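# Stack the red shoebox neatly on the blue shoebox

## Task

Put the red shoebox on top of the blue shoebox, lined up square with it, and then let go so the stack stands with nothing touching it; neither box's lid may end up with a dent in its top.

## Robot and tools

Robot: two arms. left_arm carries a left hand and right_arm a right hand; the left hand is the mirror of the right. Base positions in the scene frame are left_arm (+0.018, +0.357, 0) and right_arm (+0.047, -0.336, 0) m, each turned only slightly about z. Scene frame: origin at table-top height, halfway between the arms' nominal bases; +z up, +x away from the robot over the table, +y toward left_arm. Arm names do not match image sides.

Hand point: a point fixed to the palm, 0.15 m out from the wrist flange along the fingers and 0.05 m in front of the palm. Its +z runs along the straightened fingers, +y points out of the palm, and +x runs across the palm away from the thumb on the right hand (toward the thumb on the left hand). Straight fingertips reach about 0.06 to 0.07 m past the point. A wrist bracket on the little-finger side can strike objects.

Reported poses: end_effector_position (m) and end_effector_quat_wxyz are given in each arm's own base frame. Fixed cameras and the table use the scene frame. Readings can be a few cm off, and an arm often stops 1 to 3 cm short of its command, usually low, even with nothing touching it.

Row layout, used by both execute_actions and move: one flat list of 28 numbers, each in [-1, 1], covering both arms even if only one moves. The order is: left dx, dy, dz, rx, ry, rz; left thumb_turn, thumb_bend, index, middle, ring, little, force_limit, speed; then the same 14 for the right arm. The six pose numbers are an offset, not a pose. They count from that arm's Hand target as it was when the action or move began, along the arm's own base axes. 1.0 equals 0.6 m of translation or 180 degrees of rotation. rx, ry, rz form a single rotation vector, and the turn happens about the Hand target position. All zeros re-requests the current Hand target. Sending the same offset again moves the arm further. The controller limits commanded orientation to within 40 degrees of the measured orientation.

Hand numbers are absolute targets, not offsets. For the six motors, -1 means open and +1 means closed. thumb_turn at +1 puts the thumb in front of the palm, facing the fingers. force_limit maps -1 to +1 onto roughly 0 to 10 N at the fingertip (15 N for the two thumb motors). speed rises to full speed at +0.48; use -0.94 or lower for a gentle close. To leave a hand unchanged, repeat the last eight hand numbers you sent for it. If you have sent none yet, use its hand_measured six values plus hand_force_limit and hand_speed. A hand with the thumb turned in grips objects about 0.035 to 0.065 m thick. To squeeze harder, raise force_limit and send a target more closed than hand_measured. To loosen, send a target more open than hand_measured.

execute_actions: actions is a list of actions. Each action is a table of up to 15 rows of 28 numbers, one row per 1/30 s step; if a table is short, its last row is held for the remaining steps. Every row counts from the start-of-action Hand target, not from the previous row. cameras takes names, ["all"], or []. Images arrive only when actions is empty or cameras are requested.

move: target is one 28-number row or a list of up to 15 rows; every row is an offset from the same starting Hand targets. The arms follow straight paths that end together, take at least 0.5 s, and are cut off at 10 s. speed is the top path speed in m/s, from 0.002 to 4.3, default 0.25 (turning is capped at twice that in rad/s); give one value, or one per target. blend is in metres and rounds corners on a list; 0 stops at each target. blocking=false returns after about 0.5 s while the motion continues. Paths do not avoid obstacles or the other arm. Steer around an arm's own base, because passing near it can flip the shoulder. The result adds a "move:" line giving the ending (done, off_target, moving, held, fault) and any limits (paced = clipped, held = steps withheld).

wait: seconds from 0 to 10; each arm keeps its last command, and a running move continues. stop: brakes a running move. zoom_image: camera (cam_high, cam_low, cam_left_wrist, cam_right_wrist) and region [x0, y0, x1, y1] in pixels, at most 504 by 504, taken from that camera's latest image. show_instructions: shows reference images. finished_scene: takes the scene number and ends the scene permanently.

Results: Hand target is the last commanded pose (after clipping), and the next offsets count from it. hand_measured, hand_stopped_by (moving, target, force, stalled, fault) and hand_load_n (N, positive when something pushes the finger open) each list six values in motor order. A grip that has slipped shows as load near 0. Joint velocities may be left out when they are only noise. Joint torques include gravity, so they are not zero in free air. Motor temperatures are reported; a MOTOR HOT line appears at 85 °C, and at 100 °C that arm goes limp for 30 s or more. Holding loads, reaching far out, or pushing against something heats the motors.

Cameras: cam_high and cam_low are fixed (896x504); cam_left_wrist and cam_right_wrist are fisheye (672x504). Calibration data come with the results.

Avoid: dropping a box or releasing it while it is still moving; hard or fast contact; pressing down on a lid top, which can dent it; pushing anything off the table; the hands or arms touching or squeezing each other; fast swings with a load; large finger forces. A blocked arm keeps pushing, so to relieve it, command the target back past the hand point.

Each tool is called after "Request:" as name(argument=value, ...), one argument or row to a line, values as JSON.

Reference images:

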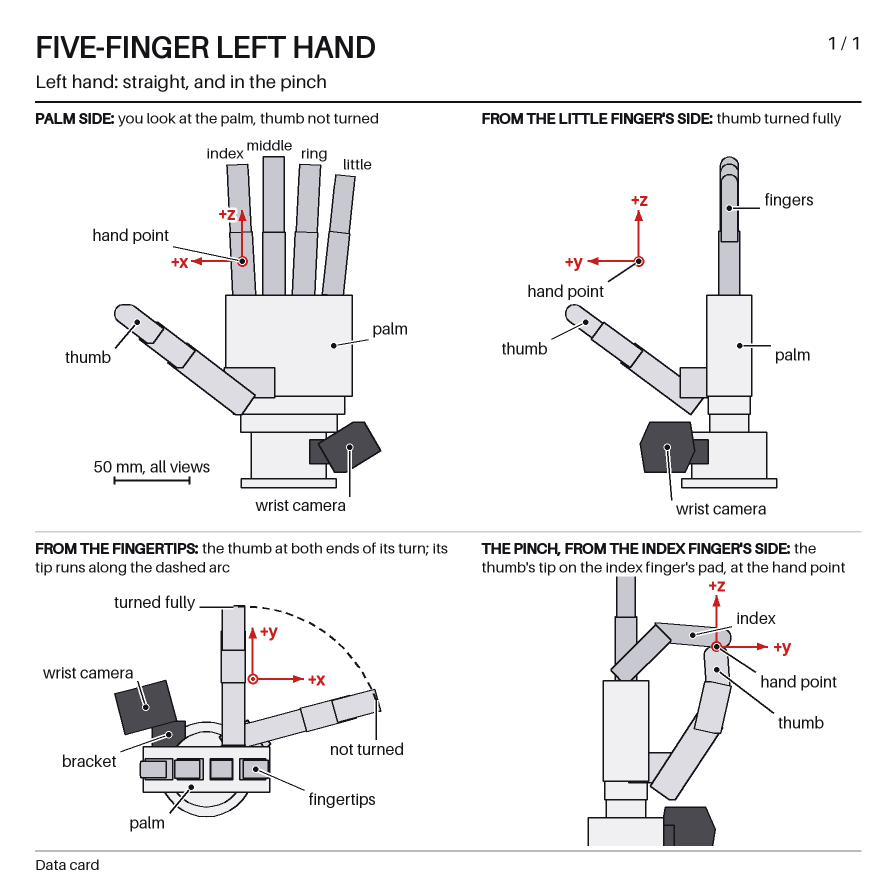

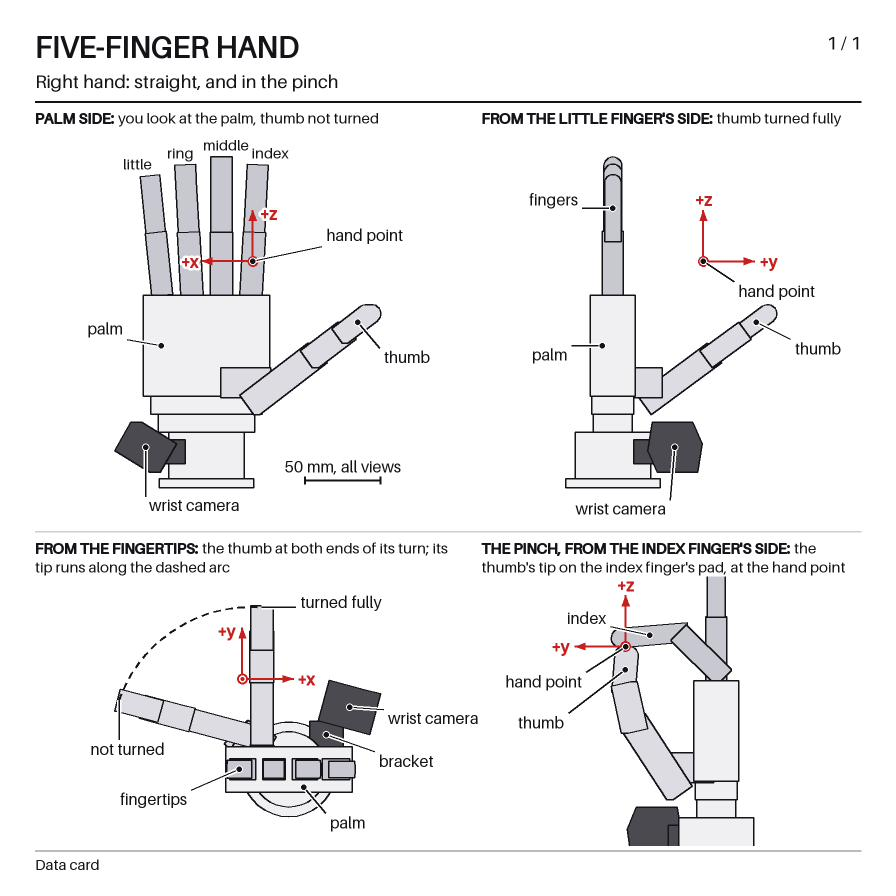

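## Session

Request:
execute_actions(
  actions=[],
)

Scene clock: 0.00 s.
left_arm: end_effector_position=(+0.6469, -0.6805, +0.2949) hand_measured=(-1.000, -1.000, -1.000, -1.000, -1.000, -1.000) hand_load_n=(+0.0, +0.0, +0.0, +0.0, +0.0, +0.0) hand_stopped_by=(target, target, target, target, target, target) hand_force_limit=0.00 hand_speed=-0.80 end_effector_quat_wxyz=(+0.225, +0.878, -0.240, +0.347) | right_arm: end_effector_position=(+0.5057, -0.0459, +0.1899) hand_measured=(-1.000, -1.000, -1.000, -1.000, -1.000, -1.000) hand_load_n=(+0.0, +0.0, +0.0, +0.0, +0.0, +0.0) hand_stopped_by=(target, target, target, target, target, target) hand_force_limit=0.00 hand_speed=-0.80 end_effector_quat_wxyz=(+0.355, -0.497, +0.788, +0.078)
Joint positions: left_arm=[-0.74 2.35 2.571 -0.941 0.077 -1.811] | right_arm=[-0.396 1.605 1.312 -0.937 -0.675 0.17]
Joint velocities: within noise
Joint torques (N m): no reading
Motor temperatures (°C): left_arm=[23 23 24 24 24 26] | right_arm=[25 25 24 24 23 25]
Heat: left arm: hottest wrist roll 26 °C; right arm: hottest waist 25 °C.
Hand target: left_arm +0.6480, -0.6814, +0.3136; +0.232, +0.871, -0.239, +0.360 | right_arm +0.5131, -0.0490, +0.2026; +0.364, -0.500, +0.783, +0.065

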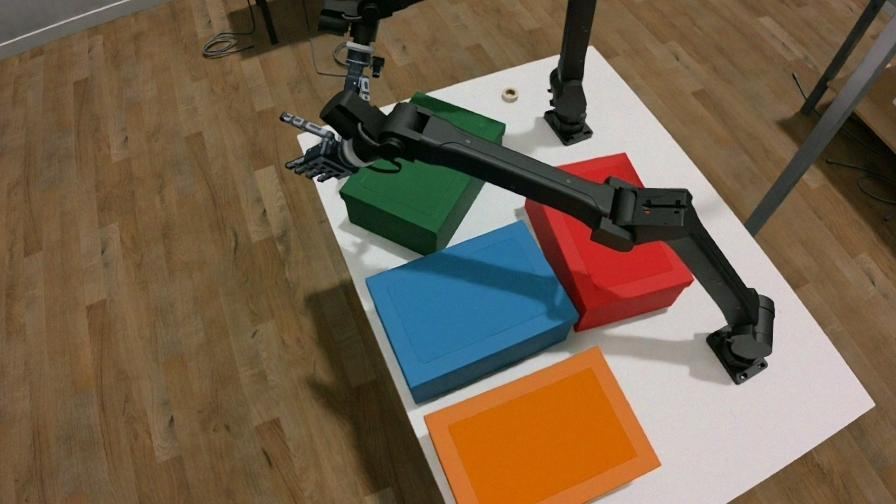

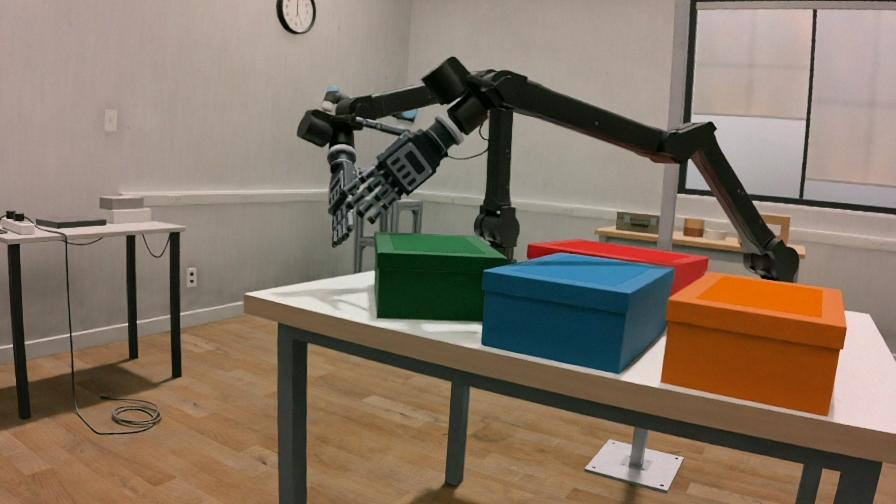

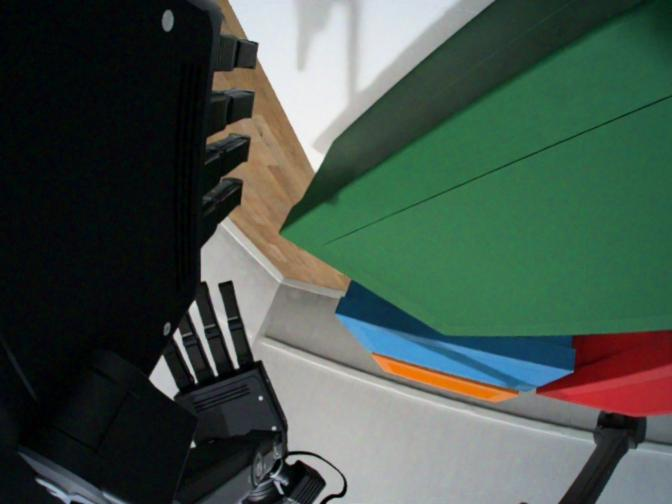

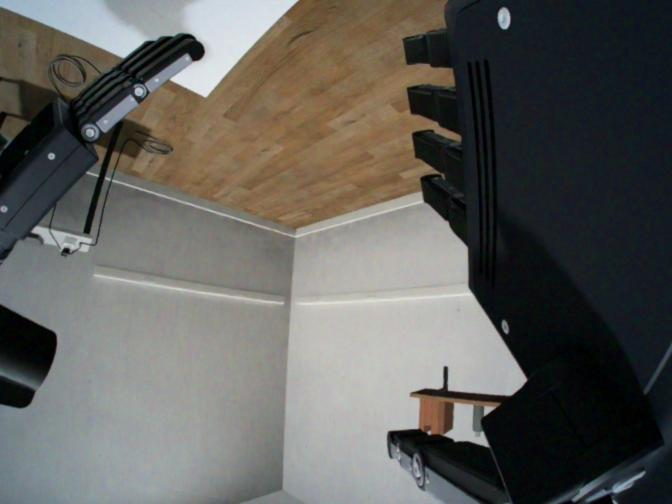

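Request:
zoom_image(
  camera="cam_high",
  region=[340, 80, 720, 410],
)

Request:
zoom_image(
  camera="cam_low",
  region=[360, 200, 860, 430],
)

Scaled by 1.326 from the camera's 896x504 image, which has a finer 1280x720 frame.

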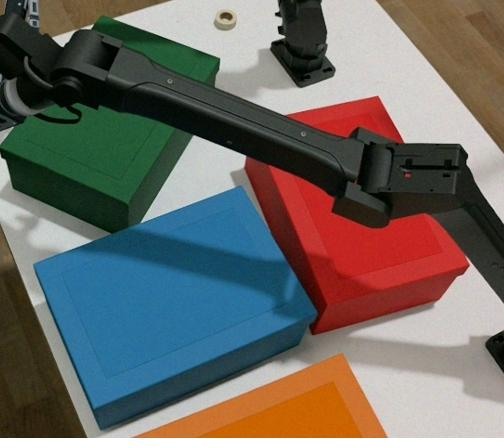

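Scaled by 1.008 from the camera's 896x504 image, which has a finer 1280x720 frame.

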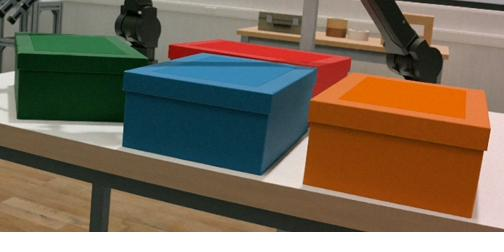

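Request:
move(
  target=[
    [0,0,0.2,0,0,0,-1,-1,-1,-1,-1,-1,0,-0.8,0,0,0,0,0,0,-1,-1,-1,-1,-1,-1,0,-0.8],
    [0.1,0.85,0.25,0,0,0.2,-1,-1,-1,-1,-1,-1,0,-0.8,0,0,0,0,0,0,-1,-1,-1,-1,-1,-1,0,-0.8],
  ],
  blend=[0.05,0],
  speed=0.3,
)

Scene clock: 305.37 s.
left_arm: end_effector_position=(+0.7142, -0.1675, +0.4416) hand_measured=(-1.000, -1.000, -1.000, -1.000, -1.000, -1.000) hand_load_n=(+0.0, +0.0, +0.0, +0.0, +0.0, +0.0) hand_stopped_by=(target, target, target, target, target, target) hand_force_limit=0.00 hand_speed=-0.80 end_effector_quat_wxyz=(+0.103, +0.912, +0.045, +0.396) | right_arm: end_effector_position=(+0.5057, -0.0459, +0.1899) hand_measured=(-1.000, -1.000, -1.000, -1.000, -1.000, -1.000) hand_load_n=(+0.5, +0.0, +0.0, +0.0, +0.0, +0.0) hand_stopped_by=(target, target, target, target, target, target) hand_force_limit=0.00 hand_speed=-0.80 end_effector_quat_wxyz=(+0.355, -0.497, +0.788, +0.078)
Joint positions: left_arm=[-0.151 1.679 1.904 -0.955 0.04 -1.839] | right_arm=[-0.396 1.605 1.312 -0.937 -0.675 0.17]
Joint torques (N m): left_arm=[-0.56 -20.01 8.98 2.54 0.17 -0.04] | right_arm=[-0.97 -11.46 9.72 0.7 -0.8 0.19]
Motor temperatures (°C): left_arm=[22 39 35 24 23 25] | right_arm=[24 27 29 23 23 23]
Heat: left arm: hottest shoulder 39 °C; right arm: hottest elbow 29 °C.
Hand target: left_arm +0.7080, -0.1716, +0.4634; +0.109, +0.903, +0.042, +0.414 | right_arm +0.5131, -0.0490, +0.2026; +0.364, -0.500, +0.783, +0.065
Off the commanded pose: left_arm 0.023 m, 3 deg | right_arm 0.015 m, 2 deg.
elbow stopped short (left arm): the move would have taken joint 3 (elbow) straighter than the controller allows.
move: off_target (left_arm, right_arm)

Request:
move(
  target=[-0.55,0.7,-0.1,0,0,0.15,-1,-1,-1,-1,-1,-1,0,-0.8,0,-0.3,0.15,0,0,0,-1,-1,-1,-1,-1,-1,0,-0.8],
  speed=0.35,
  cameras=["cam_high","cam_low","cam_left_wrist","cam_right_wrist"],
)

Scene clock: 313.67 s.
left_arm: end_effector_position=(+0.3795, +0.2466, +0.4028) hand_measured=(-1.000, -1.000, -1.000, -1.000, -1.000, -1.000) hand_load_n=(-0.5, +0.0, +0.0, +0.5, +0.0, +0.0) hand_stopped_by=(target, target, target, target, target, target) hand_force_limit=0.00 hand_speed=-0.80 end_effector_quat_wxyz=(+0.010, +0.867, +0.252, +0.431) | right_arm: end_effector_position=(+0.5062, -0.2201, +0.2785) hand_measured=(-1.000, -1.000, -1.000, -1.000, -1.000, -1.000) hand_load_n=(+0.0, +0.0, +0.0, +0.0, +0.0, +0.0) hand_stopped_by=(target, target, target, target, target, target) hand_force_limit=0.00 hand_speed=-0.80 end_effector_quat_wxyz=(+0.357, -0.491, +0.790, +0.084)
Joint positions: left_arm=[0.91 1.023 1.158 -0.93 0.49 -1.43] | right_arm=[-0.677 1.861 1.896 -1.508 -0.745 -0.181]
Joint torques (N m): left_arm=[0.5 -7.53 9.65 1.25 0.43 0.11] | right_arm=[-1.49 -14.27 12.19 0.16 -0.91 0.06]
Heat: left arm: hottest shoulder 38 °C; right arm: hottest elbow 29 °C.
Hand target: left_arm +0.3780, +0.2485, +0.4034; +0.010, +0.868, +0.251, +0.428 | right_arm +0.5132, -0.2290, +0.2926; +0.364, -0.500, +0.783, +0.065
Off the commanded pose: left_arm 0.002 m, 0 deg | right_arm 0.018 m, 3 deg.
move: off_target (right_arm)
camera_calibration:
cam_left_wrist: T_world_to_cam=[[-0.327782, 0.944165, -0.0333238, -0.0992242], [0.159862, 0.0901935, 0.98301, -0.476832], [0.93113, 0.316886, -0.1805, -0.245741], [0, 0, 0, 1]] pos_world=[0.272521, 0.214563, 0.421068]
cam_right_wrist: T_world_to_cam=[[-0.87724, 0.326349, -0.352061, 0.617374], [-0.161302, 0.490358, 0.856464, -0.0453192], [0.452142, 0.808112, -0.377521, 0.172857], [0, 0, 0, 1]] pos_world=[0.456119, -0.318945, 0.321425]

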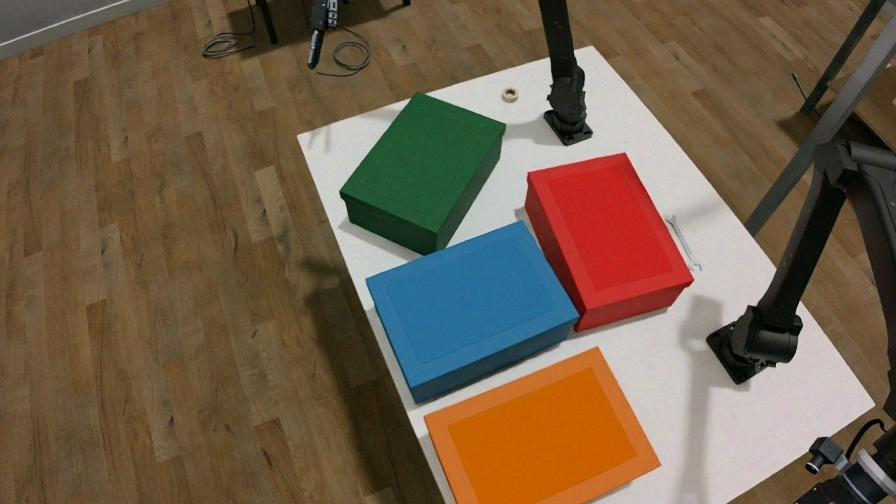

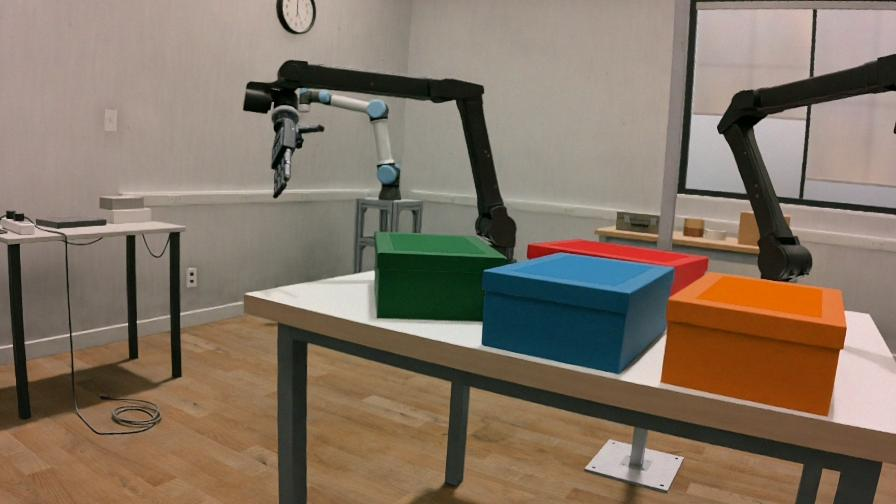

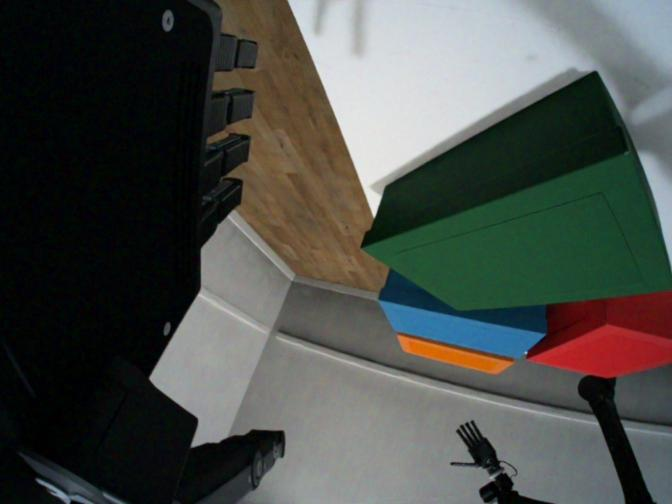

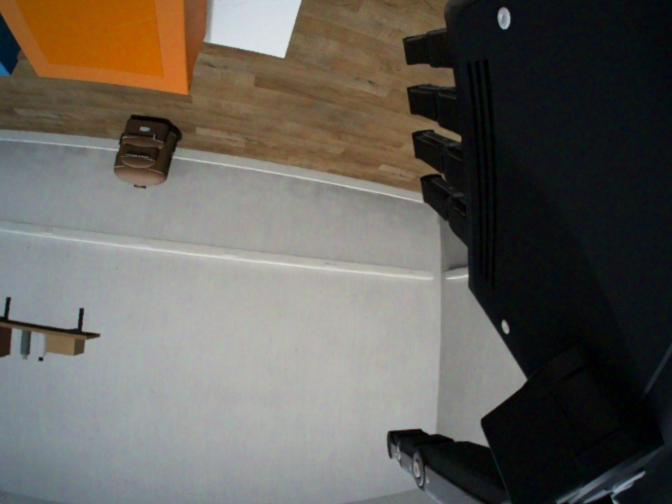

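Request:
zoom_image(
  camera="cam_high",
  region=[500, 130, 720, 350],
)

Request:
zoom_image(
  camera="cam_high",
  region=[350, 200, 600, 420],
)

Request:
zoom_image(
  camera="cam_low",
  region=[460, 220, 860, 430],
)

Scaled by 2.291 from the camera's 896x504 image, which has a finer 1280x720 frame.

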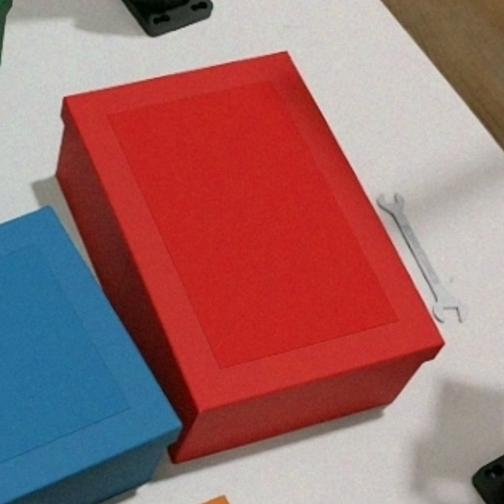

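Scaled by 2.016 from the camera's 896x504 image, which has a finer 1280x720 frame.

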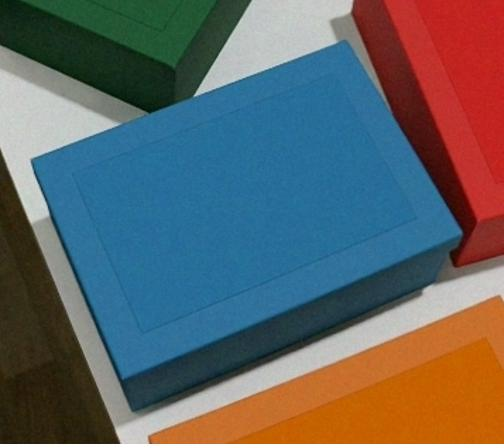

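Scaled by 1.260 from the camera's 896x504 image, which has a finer 1280x720 frame.

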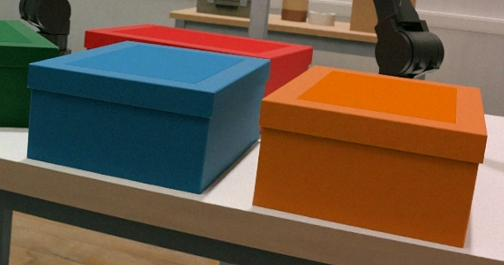

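Request:
move(
  target=[-0.252,-0.458,-0.2,0.0325,0.1703,-0.2273,-1,-1,-1,-1,-1,-1,0,-0.8,-0.22,0.58,0.11,-0.158,-0.028,0.328,-1,-1,1,1,1,1,0,0.2],
  speed=0.3,
  cameras=["cam_high"],
)

Scene clock: 547.23 s.
left_arm: end_effector_position=(+0.2305, -0.0232, +0.2828) hand_measured=(-1.000, -1.000, -1.000, -1.000, -1.000, -1.000) hand_load_n=(+0.0, +0.0, +0.0, +0.0, +0.0, +0.0) hand_stopped_by=(target, target, target, target, target, target) hand_force_limit=0.00 hand_speed=-0.80 end_effector_quat_wxyz=(+0.048, +0.980, -0.092, +0.172) | right_arm: end_effector_position=(+0.3796, +0.1191, +0.3424) hand_measured=(-1.000, -1.000, +1.000, +1.000, +1.000, +1.000) hand_load_n=(+0.0, +0.0, +0.0, +0.0, +0.0, +0.0) hand_stopped_by=(target, target, target, target, target, target) hand_force_limit=0.00 hand_speed=0.20 end_effector_quat_wxyz=(-0.180, +0.889, -0.420, -0.045)
Joint positions: left_arm=[0.413 0.697 0.951 -1.564 0.25 -1.003] | right_arm=[0.145 1.482 1.727 -1.686 -0.35 -0.52]
Joint torques (N m): left_arm=[-0.79 -3.25 8.05 0.54 0.13 -0.08] | right_arm=[-1.79 -11.05 10.39 0.1 -0.41 0.15]
Motor temperatures (°C): left_arm=[22 27 34 24 23 25] | right_arm=[24 29 33 22 24 23]
Heat: left arm: hottest elbow 34 °C; right arm: hottest elbow 33 °C.
Hand target: left_arm +0.2268, -0.0262, +0.2834; +0.049, +0.980, -0.092, +0.171 | right_arm +0.3811, +0.1191, +0.3587; -0.189, +0.890, -0.414, -0.028
Off the commanded pose: left_arm 0.005 m, 0 deg | right_arm 0.016 m, 2 deg.
move: off_target (right_arm)
Images, in order (width x height): cam_high 896x504.

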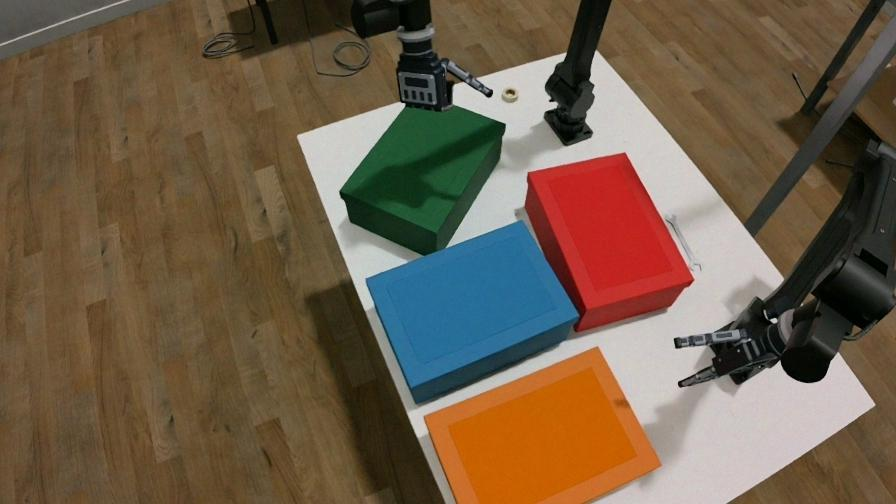

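Request:
move(
  target=[
    [0,0,0,0,0,0,-1,-1,-1,-1,-1,-1,0,-0.8,-0.3,0.1,-0.1,-0.06,-0.0106,0.125,-1,-1,1,1,1,1,0,0.2],
    [0,0,0,0,0,0,-1,-1,-1,-1,-1,-1,0,-0.8,-0.515,0.027,-0.15,-0.105,-0.0186,0.219,-1,-1,1,1,1,1,0,0.2],
  ],
  speed=0.25,
  blend=[0.05,0],
  cameras=["cam_high","cam_low","cam_left_wrist","cam_right_wrist"],
)

Scene clock: 558.10 s.
left_arm: end_effector_position=(+0.2305, -0.0232, +0.2828) hand_measured=(-1.000, -1.000, -1.000, -1.000, -1.000, -1.000) hand_load_n=(+0.0, +0.0, +0.0, +0.0, +0.0, +0.0) hand_stopped_by=(target, target, target, target, target, target) hand_force_limit=0.00 hand_speed=-0.80 end_effector_quat_wxyz=(+0.048, +0.980, -0.092, +0.172) | right_arm: end_effector_position=(+0.0761, +0.1371, +0.2676) hand_measured=(-1.000, -1.000, +1.000, +1.000, +1.000, +1.000) hand_load_n=(+0.0, +0.0, +0.0, +0.0, +0.0, +0.0) hand_stopped_by=(target, target, target, target, target, target) hand_force_limit=0.00 hand_speed=0.20 end_effector_quat_wxyz=(-0.043, +0.996, -0.082, +0.006)
Joint positions: left_arm=[0.413 0.697 0.951 -1.564 0.25 -1.004] | right_arm=[1 0.865 1.069 -1.694 -0.03 -0.404]
Joint torques (N m): left_arm=[-0.56 -3.19 8.06 0.49 0.13 -0.09] | right_arm=[0.15 -2.67 7.27 -0.17 -0.08 0.32]
Heat: left arm: hottest elbow 33 °C; right arm: hottest elbow 33 °C.
Hand target: left_arm +0.2268, -0.0263, +0.2835; +0.049, +0.980, -0.092, +0.171 | right_arm +0.0721, +0.1353, +0.2687; -0.035, +0.996, -0.084, +0.003
Off the commanded pose: left_arm 0.005 m, 0 deg | right_arm 0.004 m, 1 deg.
joint sent to its limit (right arm) — joint 4 (wrist pitch), lower limit. The joint targets still meet the commanded pose.
move: done
camera_calibration:
cam_left_wrist: T_world_to_cam=[[0.392647, 0.918149, 0.0531966, -0.0884452], [0.583643, -0.293462, 0.757126, -0.353462], [0.710766, -0.266236, -0.651099, 0.127138], [0, 0, 0, 1]] pos_world=[0.150658, 0.0113268, 0.3551]
cam_right_wrist: T_world_to_cam=[[0.0617921, -0.995156, -0.0764624, 0.155681], [-0.891278, -0.0894979, 0.444538, -0.0353173], [-0.449228, 0.0406802, -0.89249, 0.386157], [0, 0, 0, 1]] pos_world=[0.132375, 0.136057, 0.372245]

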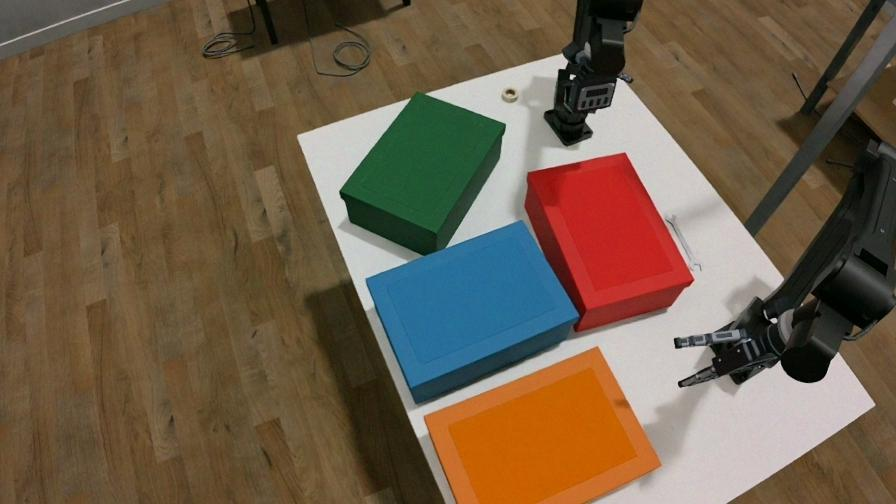

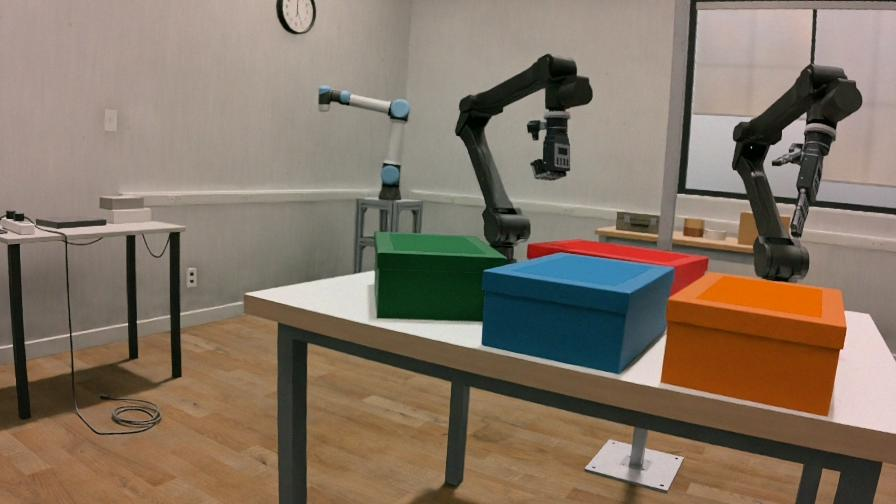

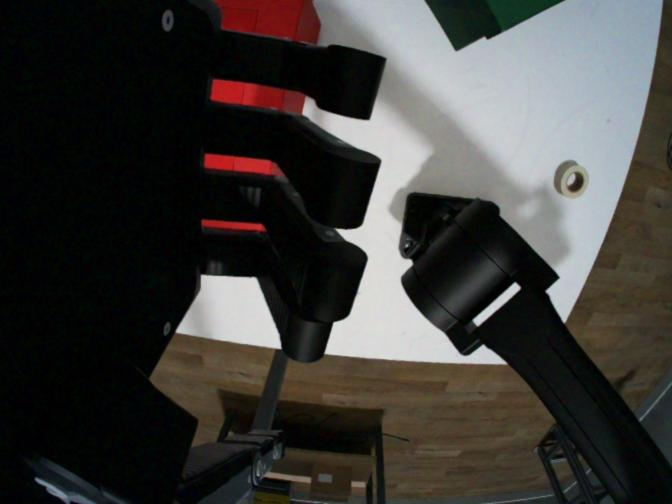

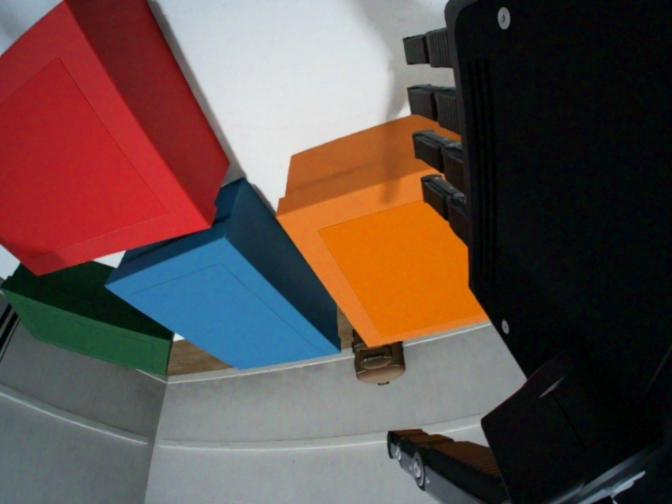

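Request:
move(
  target=[-0.0,0.0,-0.25,0,0,0,-1,-1,-1,-1,-1,-1,0,-0.8,0,0,-0.365,0,0,0,-1,-1,1,1,1,1,0,0.2],
  speed=0.2,
  cameras=["cam_high","cam_low","cam_left_wrist","cam_right_wrist"],
)

Request:
zoom_image(
  camera="cam_high",
  region=[500, 20, 700, 200],
)

Request:
zoom_image(
  camera="cam_high",
  region=[560, 200, 896, 504],
)

Scene clock: 586.93 s.
left_arm: end_effector_position=(+0.2235, -0.0263, +0.1328) hand_measured=(-1.000, -1.000, -1.000, -1.000, -1.000, -1.000) hand_load_n=(+0.0, +0.0, +0.0, +0.0, +0.0, +0.0) hand_stopped_by=(target, target, target, target, target, target) hand_force_limit=0.00 hand_speed=-0.80 end_effector_quat_wxyz=(+0.052, +0.981, -0.091, +0.164) | right_arm: end_effector_position=(+0.0731, +0.1326, +0.0522) hand_measured=(-1.000, -1.000, +1.000, +1.000, +1.000, +1.000) hand_load_n=(+0.0, +0.0, +0.0, +0.0, +0.0, +0.0) hand_stopped_by=(target, target, target, target, target, target) hand_force_limit=0.00 hand_speed=0.20 end_effector_quat_wxyz=(-0.034, +0.996, -0.083, +0.001)
Joint positions: left_arm=[0.413 0.65 0.542 -1.219 0.25 -1.004] | right_arm=[1 0.934 0.526 -1.101 -0.03 -0.403]
Joint torques (N m): left_arm=[-0.79 -2.26 8.25 1.39 0.14 -0.08] | right_arm=[-0.26 -0.79 6.99 0.88 -0.05 0.34]
Heat: left arm: hottest elbow 33 °C; right arm: hottest elbow 32 °C.
Hand target: left_arm +0.2266, -0.0263, +0.1334; +0.049, +0.980, -0.092, +0.171 | right_arm +0.0722, +0.1355, +0.0498; -0.035, +0.996, -0.084, +0.003
Off the commanded pose: left_arm 0.003 m, 1 deg | right_arm 0.004 m, 0 deg.
move: done
camera_calibration:
cam_left_wrist: T_world_to_cam=[[0.393409, 0.918472, 0.0404818, -0.0733189], [0.595751, -0.28822, 0.749674, -0.238235], [0.700222, -0.270811, -0.660569, 0.0371315], [0, 0, 0, 1]] pos_world=[0.144772, 0.00873302, 0.206094]
cam_right_wrist: T_world_to_cam=[[0.060306, -0.996326, -0.0608053, 0.134365], [-0.886609, -0.0814512, 0.455291, 0.0554924], [-0.458571, 0.0264537, -0.888264, 0.195224], [0, 0, 0, 1]] pos_world=[0.130621, 0.133227, 0.156315]

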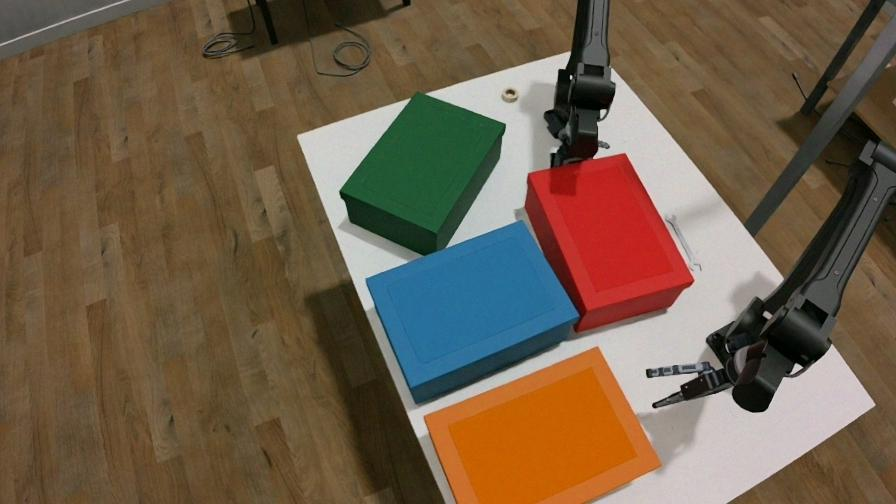

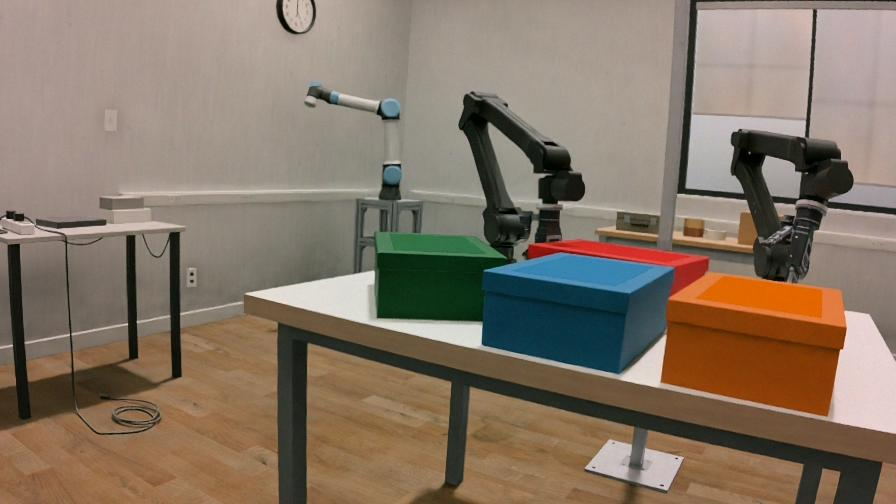

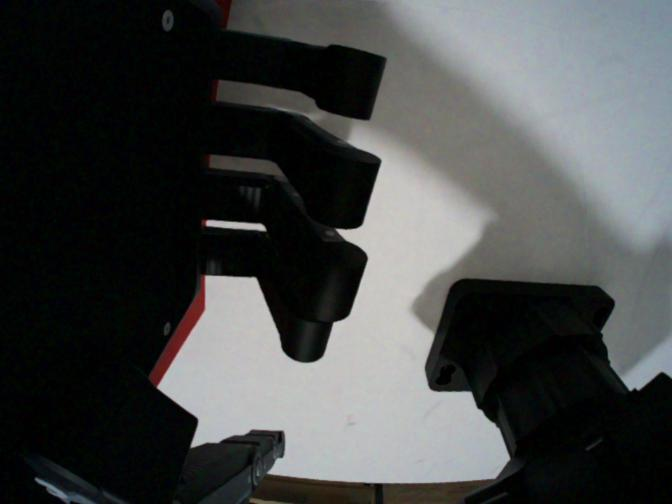

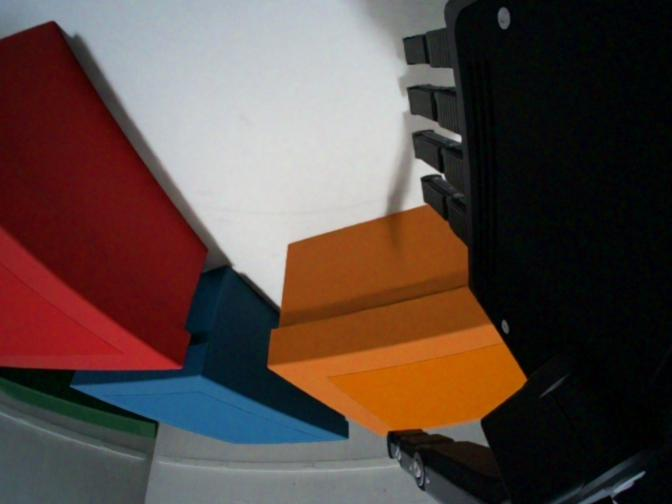

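Scaled by 2.520 from the camera's 896x504 image, which has a finer 1280x720 frame.

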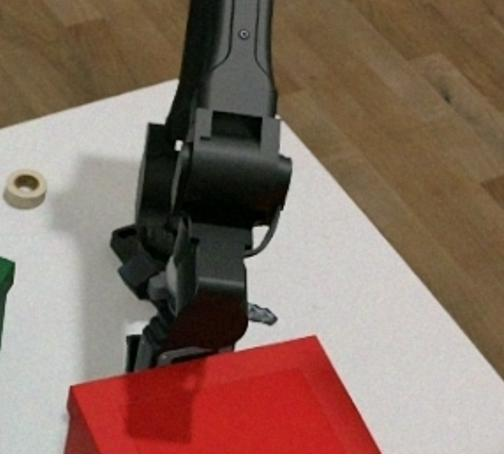

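Scaled by 1.500 from the camera's 896x504 image, which has a finer 1280x720 frame.

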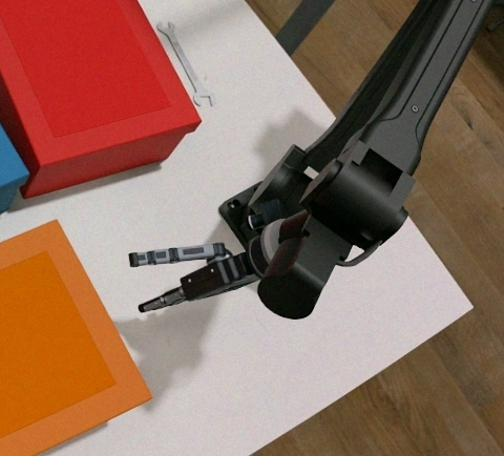

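Request:
move(
  target=[-0.015,-0.1,-0.065,0,0,0,-1,-1,-1,-1,-1,-1,0,-0.8,0,0,-0.04,0,0,0,-1,-1,1,1,1,1,0,0.2],
  speed=0.15,
  cameras=["cam_high","cam_low","cam_left_wrist","cam_right_wrist"],
)

Request:
zoom_image(
  camera="cam_high",
  region=[520, 100, 720, 400],
)

Scene clock: 651.57 s.
left_arm: end_effector_position=(+0.2136, -0.0852, +0.0913) hand_measured=(-1.000, -1.000, -1.000, -1.000, -1.000, -1.000) hand_load_n=(+0.0, +0.0, +0.0, +0.0, +0.0, +0.0) hand_stopped_by=(target, target, target, target, target, target) hand_force_limit=0.00 hand_speed=-0.80 end_effector_quat_wxyz=(+0.050, +0.982, -0.092, +0.159) | right_arm: end_effector_position=(+0.0738, +0.1335, +0.0280) hand_measured=(-1.000, -1.000, +1.000, +1.000, +1.000, +1.000) hand_load_n=(+0.0, +0.0, +0.0, +0.0, +0.0, +0.0) hand_stopped_by=(target, target, target, target, target, target) hand_force_limit=0.00 hand_speed=0.20 end_effector_quat_wxyz=(-0.035, +0.996, -0.083, +0.002)
Joint positions: left_arm=[0.029 0.564 0.408 -1.108 0.137 -1.377] | right_arm=[1 0.979 0.48 -1.007 -0.029 -0.403]
Joint torques (N m): left_arm=[-0.73 -1.85 8.4 1.58 0.05 -0.1] | right_arm=[-0.44 -1.44 6.31 0.72 -0.07 0.33]
Heat: left arm: hottest elbow 32 °C; right arm: hottest elbow 30 °C.
Hand target: left_arm +0.2177, -0.0863, +0.0943; +0.049, +0.980, -0.092, +0.171 | right_arm +0.0722, +0.1355, +0.0257; -0.035, +0.996, -0.084, +0.003
Off the commanded pose: left_arm 0.005 m, 1 deg | right_arm 0.003 m, 0 deg.
move: done
camera_calibration:
cam_left_wrist: T_world_to_cam=[[0.394735, 0.917857, 0.0415131, -0.0141052], [0.60336, -0.293027, 0.741682, -0.219464], [0.692922, -0.26772, -0.669466, 0.00332296], [0, 0, 0, 1]] pos_world=[0.135681, -0.0504727, 0.165583]
cam_right_wrist: T_world_to_cam=[[0.0604399, -0.996178, -0.0630514, 0.133811], [-0.887494, -0.0825409, 0.453368, 0.0675161], [-0.456839, 0.0285562, -0.889091, 0.17354], [0, 0, 0, 1]] pos_world=[0.131113, 0.133917, 0.13212]

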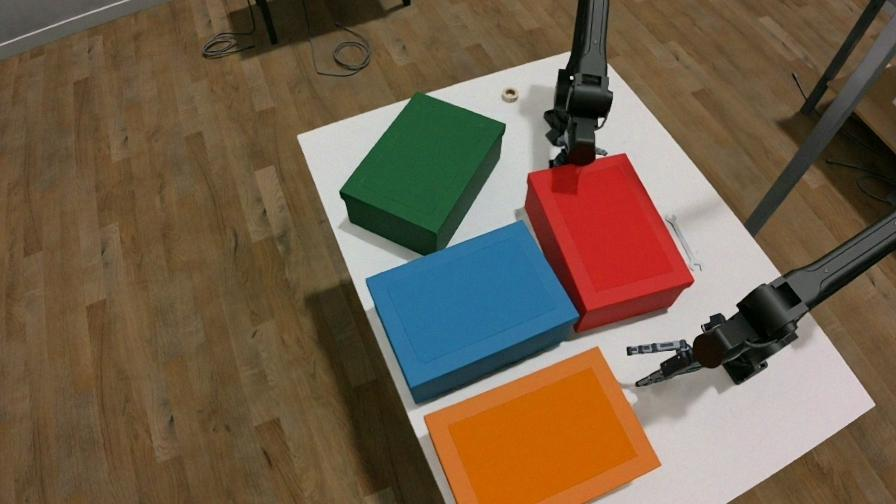

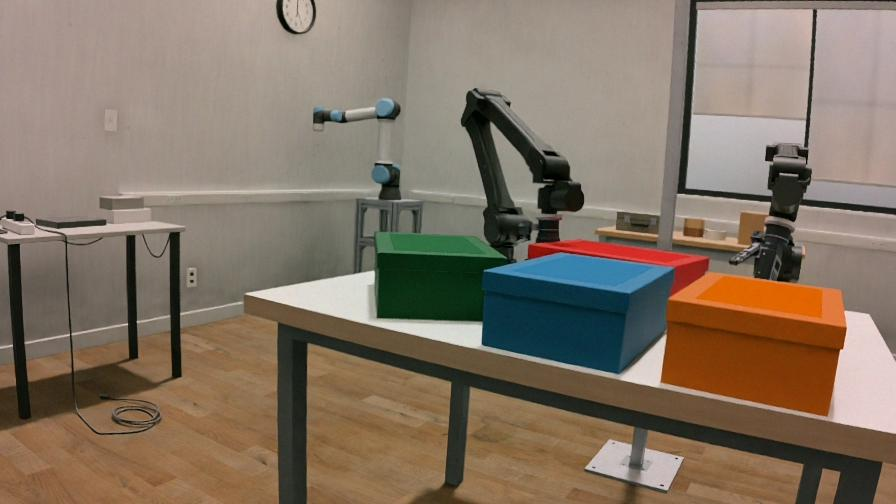

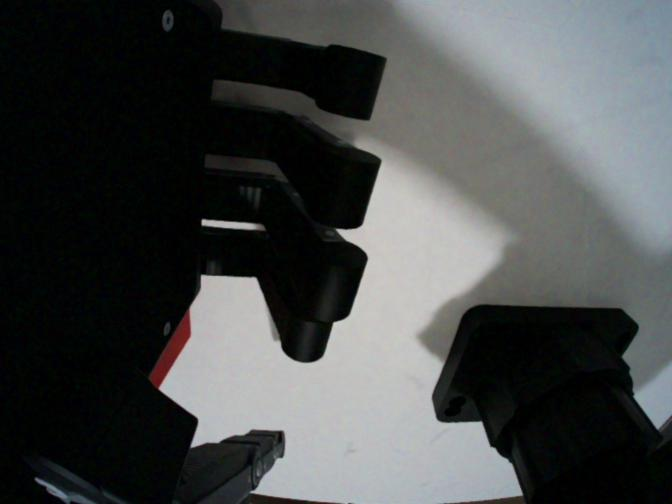

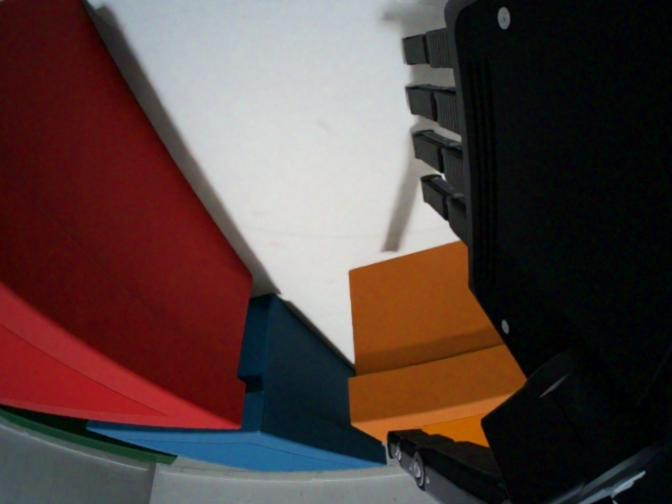

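Scaled by 1.680 from the camera's 896x504 image, which has a finer 1280x720 frame.

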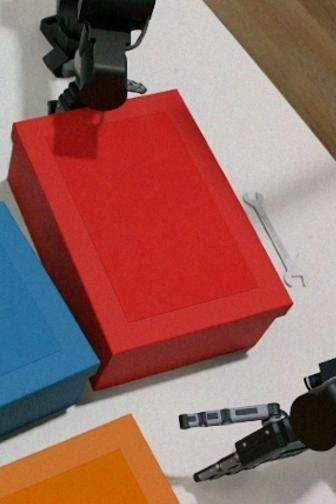

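Request:
move(
  target=[-0.022,-0.165,0.018,0,0,0,-1,-1,-1,-1,-1,-1,0,-0.8,0,0,0,0,0,0,-1,-1,1,1,1,1,0,0.2],
  speed=0.12,
  cameras=["cam_high","cam_left_wrist","cam_right_wrist"],
)

Request:
zoom_image(
  camera="cam_high",
  region=[520, 100, 720, 400],
)

Scene clock: 685.17 s.
left_arm: end_effector_position=(+0.1896, -0.1723, +0.0824) hand_measured=(-1.000, -1.000, -1.000, -1.000, -1.000, -1.000) hand_load_n=(+0.0, +0.0, +0.0, +0.0, +0.0, +0.0) hand_stopped_by=(target, target, target, target, target, target) hand_force_limit=0.00 hand_speed=-0.80 end_effector_quat_wxyz=(+0.036, +0.984, -0.094, +0.150) | right_arm: end_effector_position=(+0.0738, +0.1335, +0.0280) hand_measured=(-1.000, -1.000, +1.000, +1.000, +1.000, +1.000) hand_load_n=(+0.0, +0.0, +0.0, +0.0, +0.0, +0.0) hand_stopped_by=(target, target, target, target, target, target) hand_force_limit=0.00 hand_speed=0.20 end_effector_quat_wxyz=(-0.035, +0.996, -0.083, +0.002)
Joint positions: left_arm=[-0.648 0.613 0.408 -1.072 -0.095 -2.014] | right_arm=[1 0.979 0.48 -1.007 -0.029 -0.403]
Joint torques (N m): left_arm=[-0.67 -0.44 12.38 1.58 -0.14 -0.1] | right_arm=[-0.26 -2.08 6.49 0.72 -0.02 0.32]
Heat: left arm: hottest elbow 31 °C; right arm: hottest elbow 30 °C.
Hand target: left_arm +0.2045, -0.1852, +0.1051; +0.049, +0.980, -0.092, +0.171 | right_arm +0.0722, +0.1355, +0.0257; -0.035, +0.996, -0.084, +0.003
Off the commanded pose: left_arm 0.030 m, 3 deg | right_arm 0.003 m, 0 deg.
move: off_target (left_arm)
camera_calibration:
cam_left_wrist: T_world_to_cam=[[0.396142, 0.915996, 0.0634245, 0.0733046], [0.614895, -0.315954, 0.722549, -0.228529], [0.681891, -0.247233, -0.688404, -0.00221775], [0, 0, 0, 1]] pos_world=[0.112994, -0.1399, 0.158947]
cam_right_wrist: T_world_to_cam=[[0.0604399, -0.996178, -0.0630514, 0.133811], [-0.887494, -0.0825409, 0.453368, 0.0675161], [-0.456839, 0.0285562, -0.889091, 0.17354], [0, 0, 0, 1]] pos_world=[0.131113, 0.133917, 0.13212]
Images, in order (width x height): cam_high 896x504, cam_left_wrist 672x504, cam_right_wrist 672x504.

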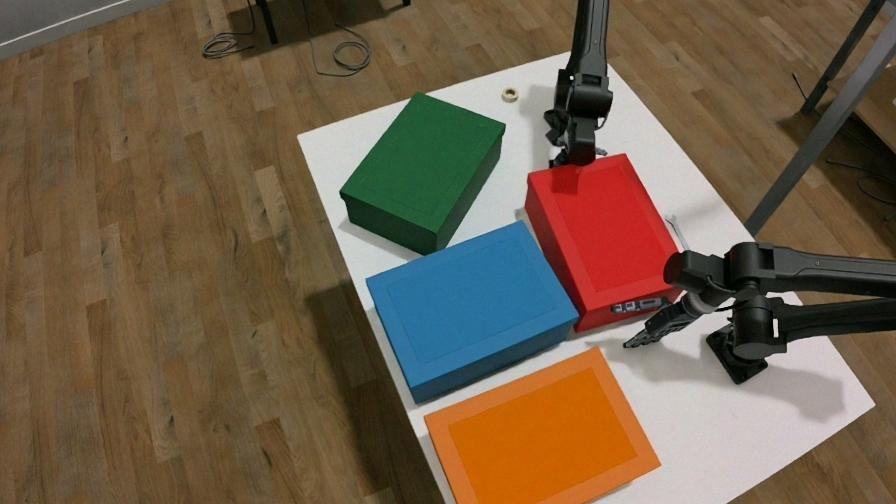

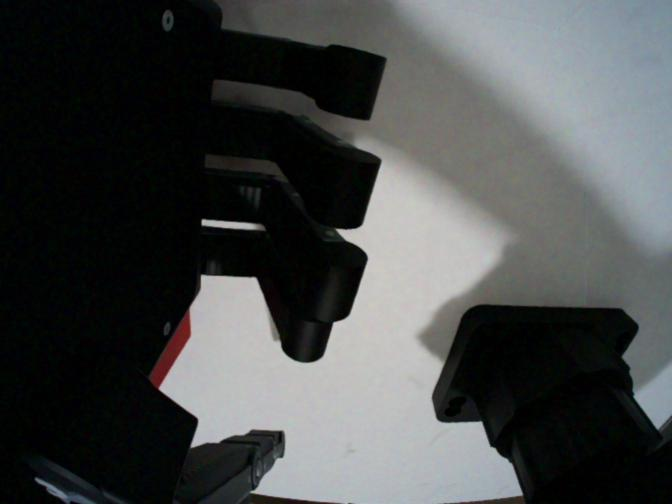

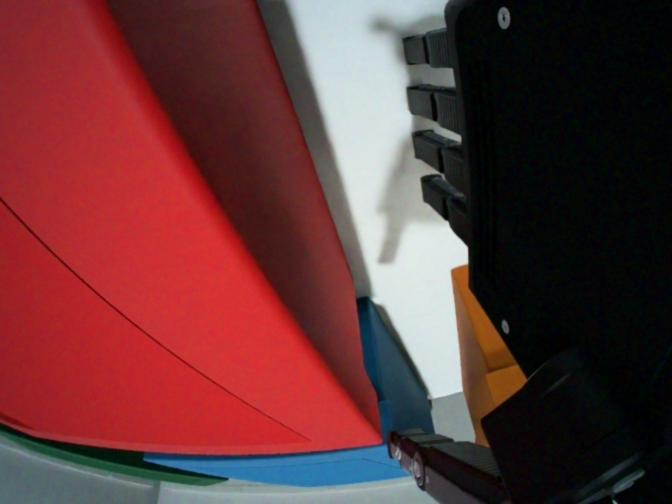

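Scaled by 1.680 from the camera's 896x504 image, which has a finer 1280x720 frame.

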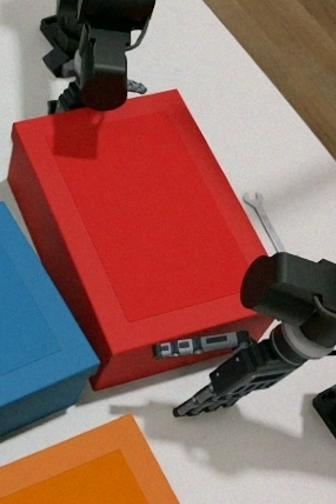

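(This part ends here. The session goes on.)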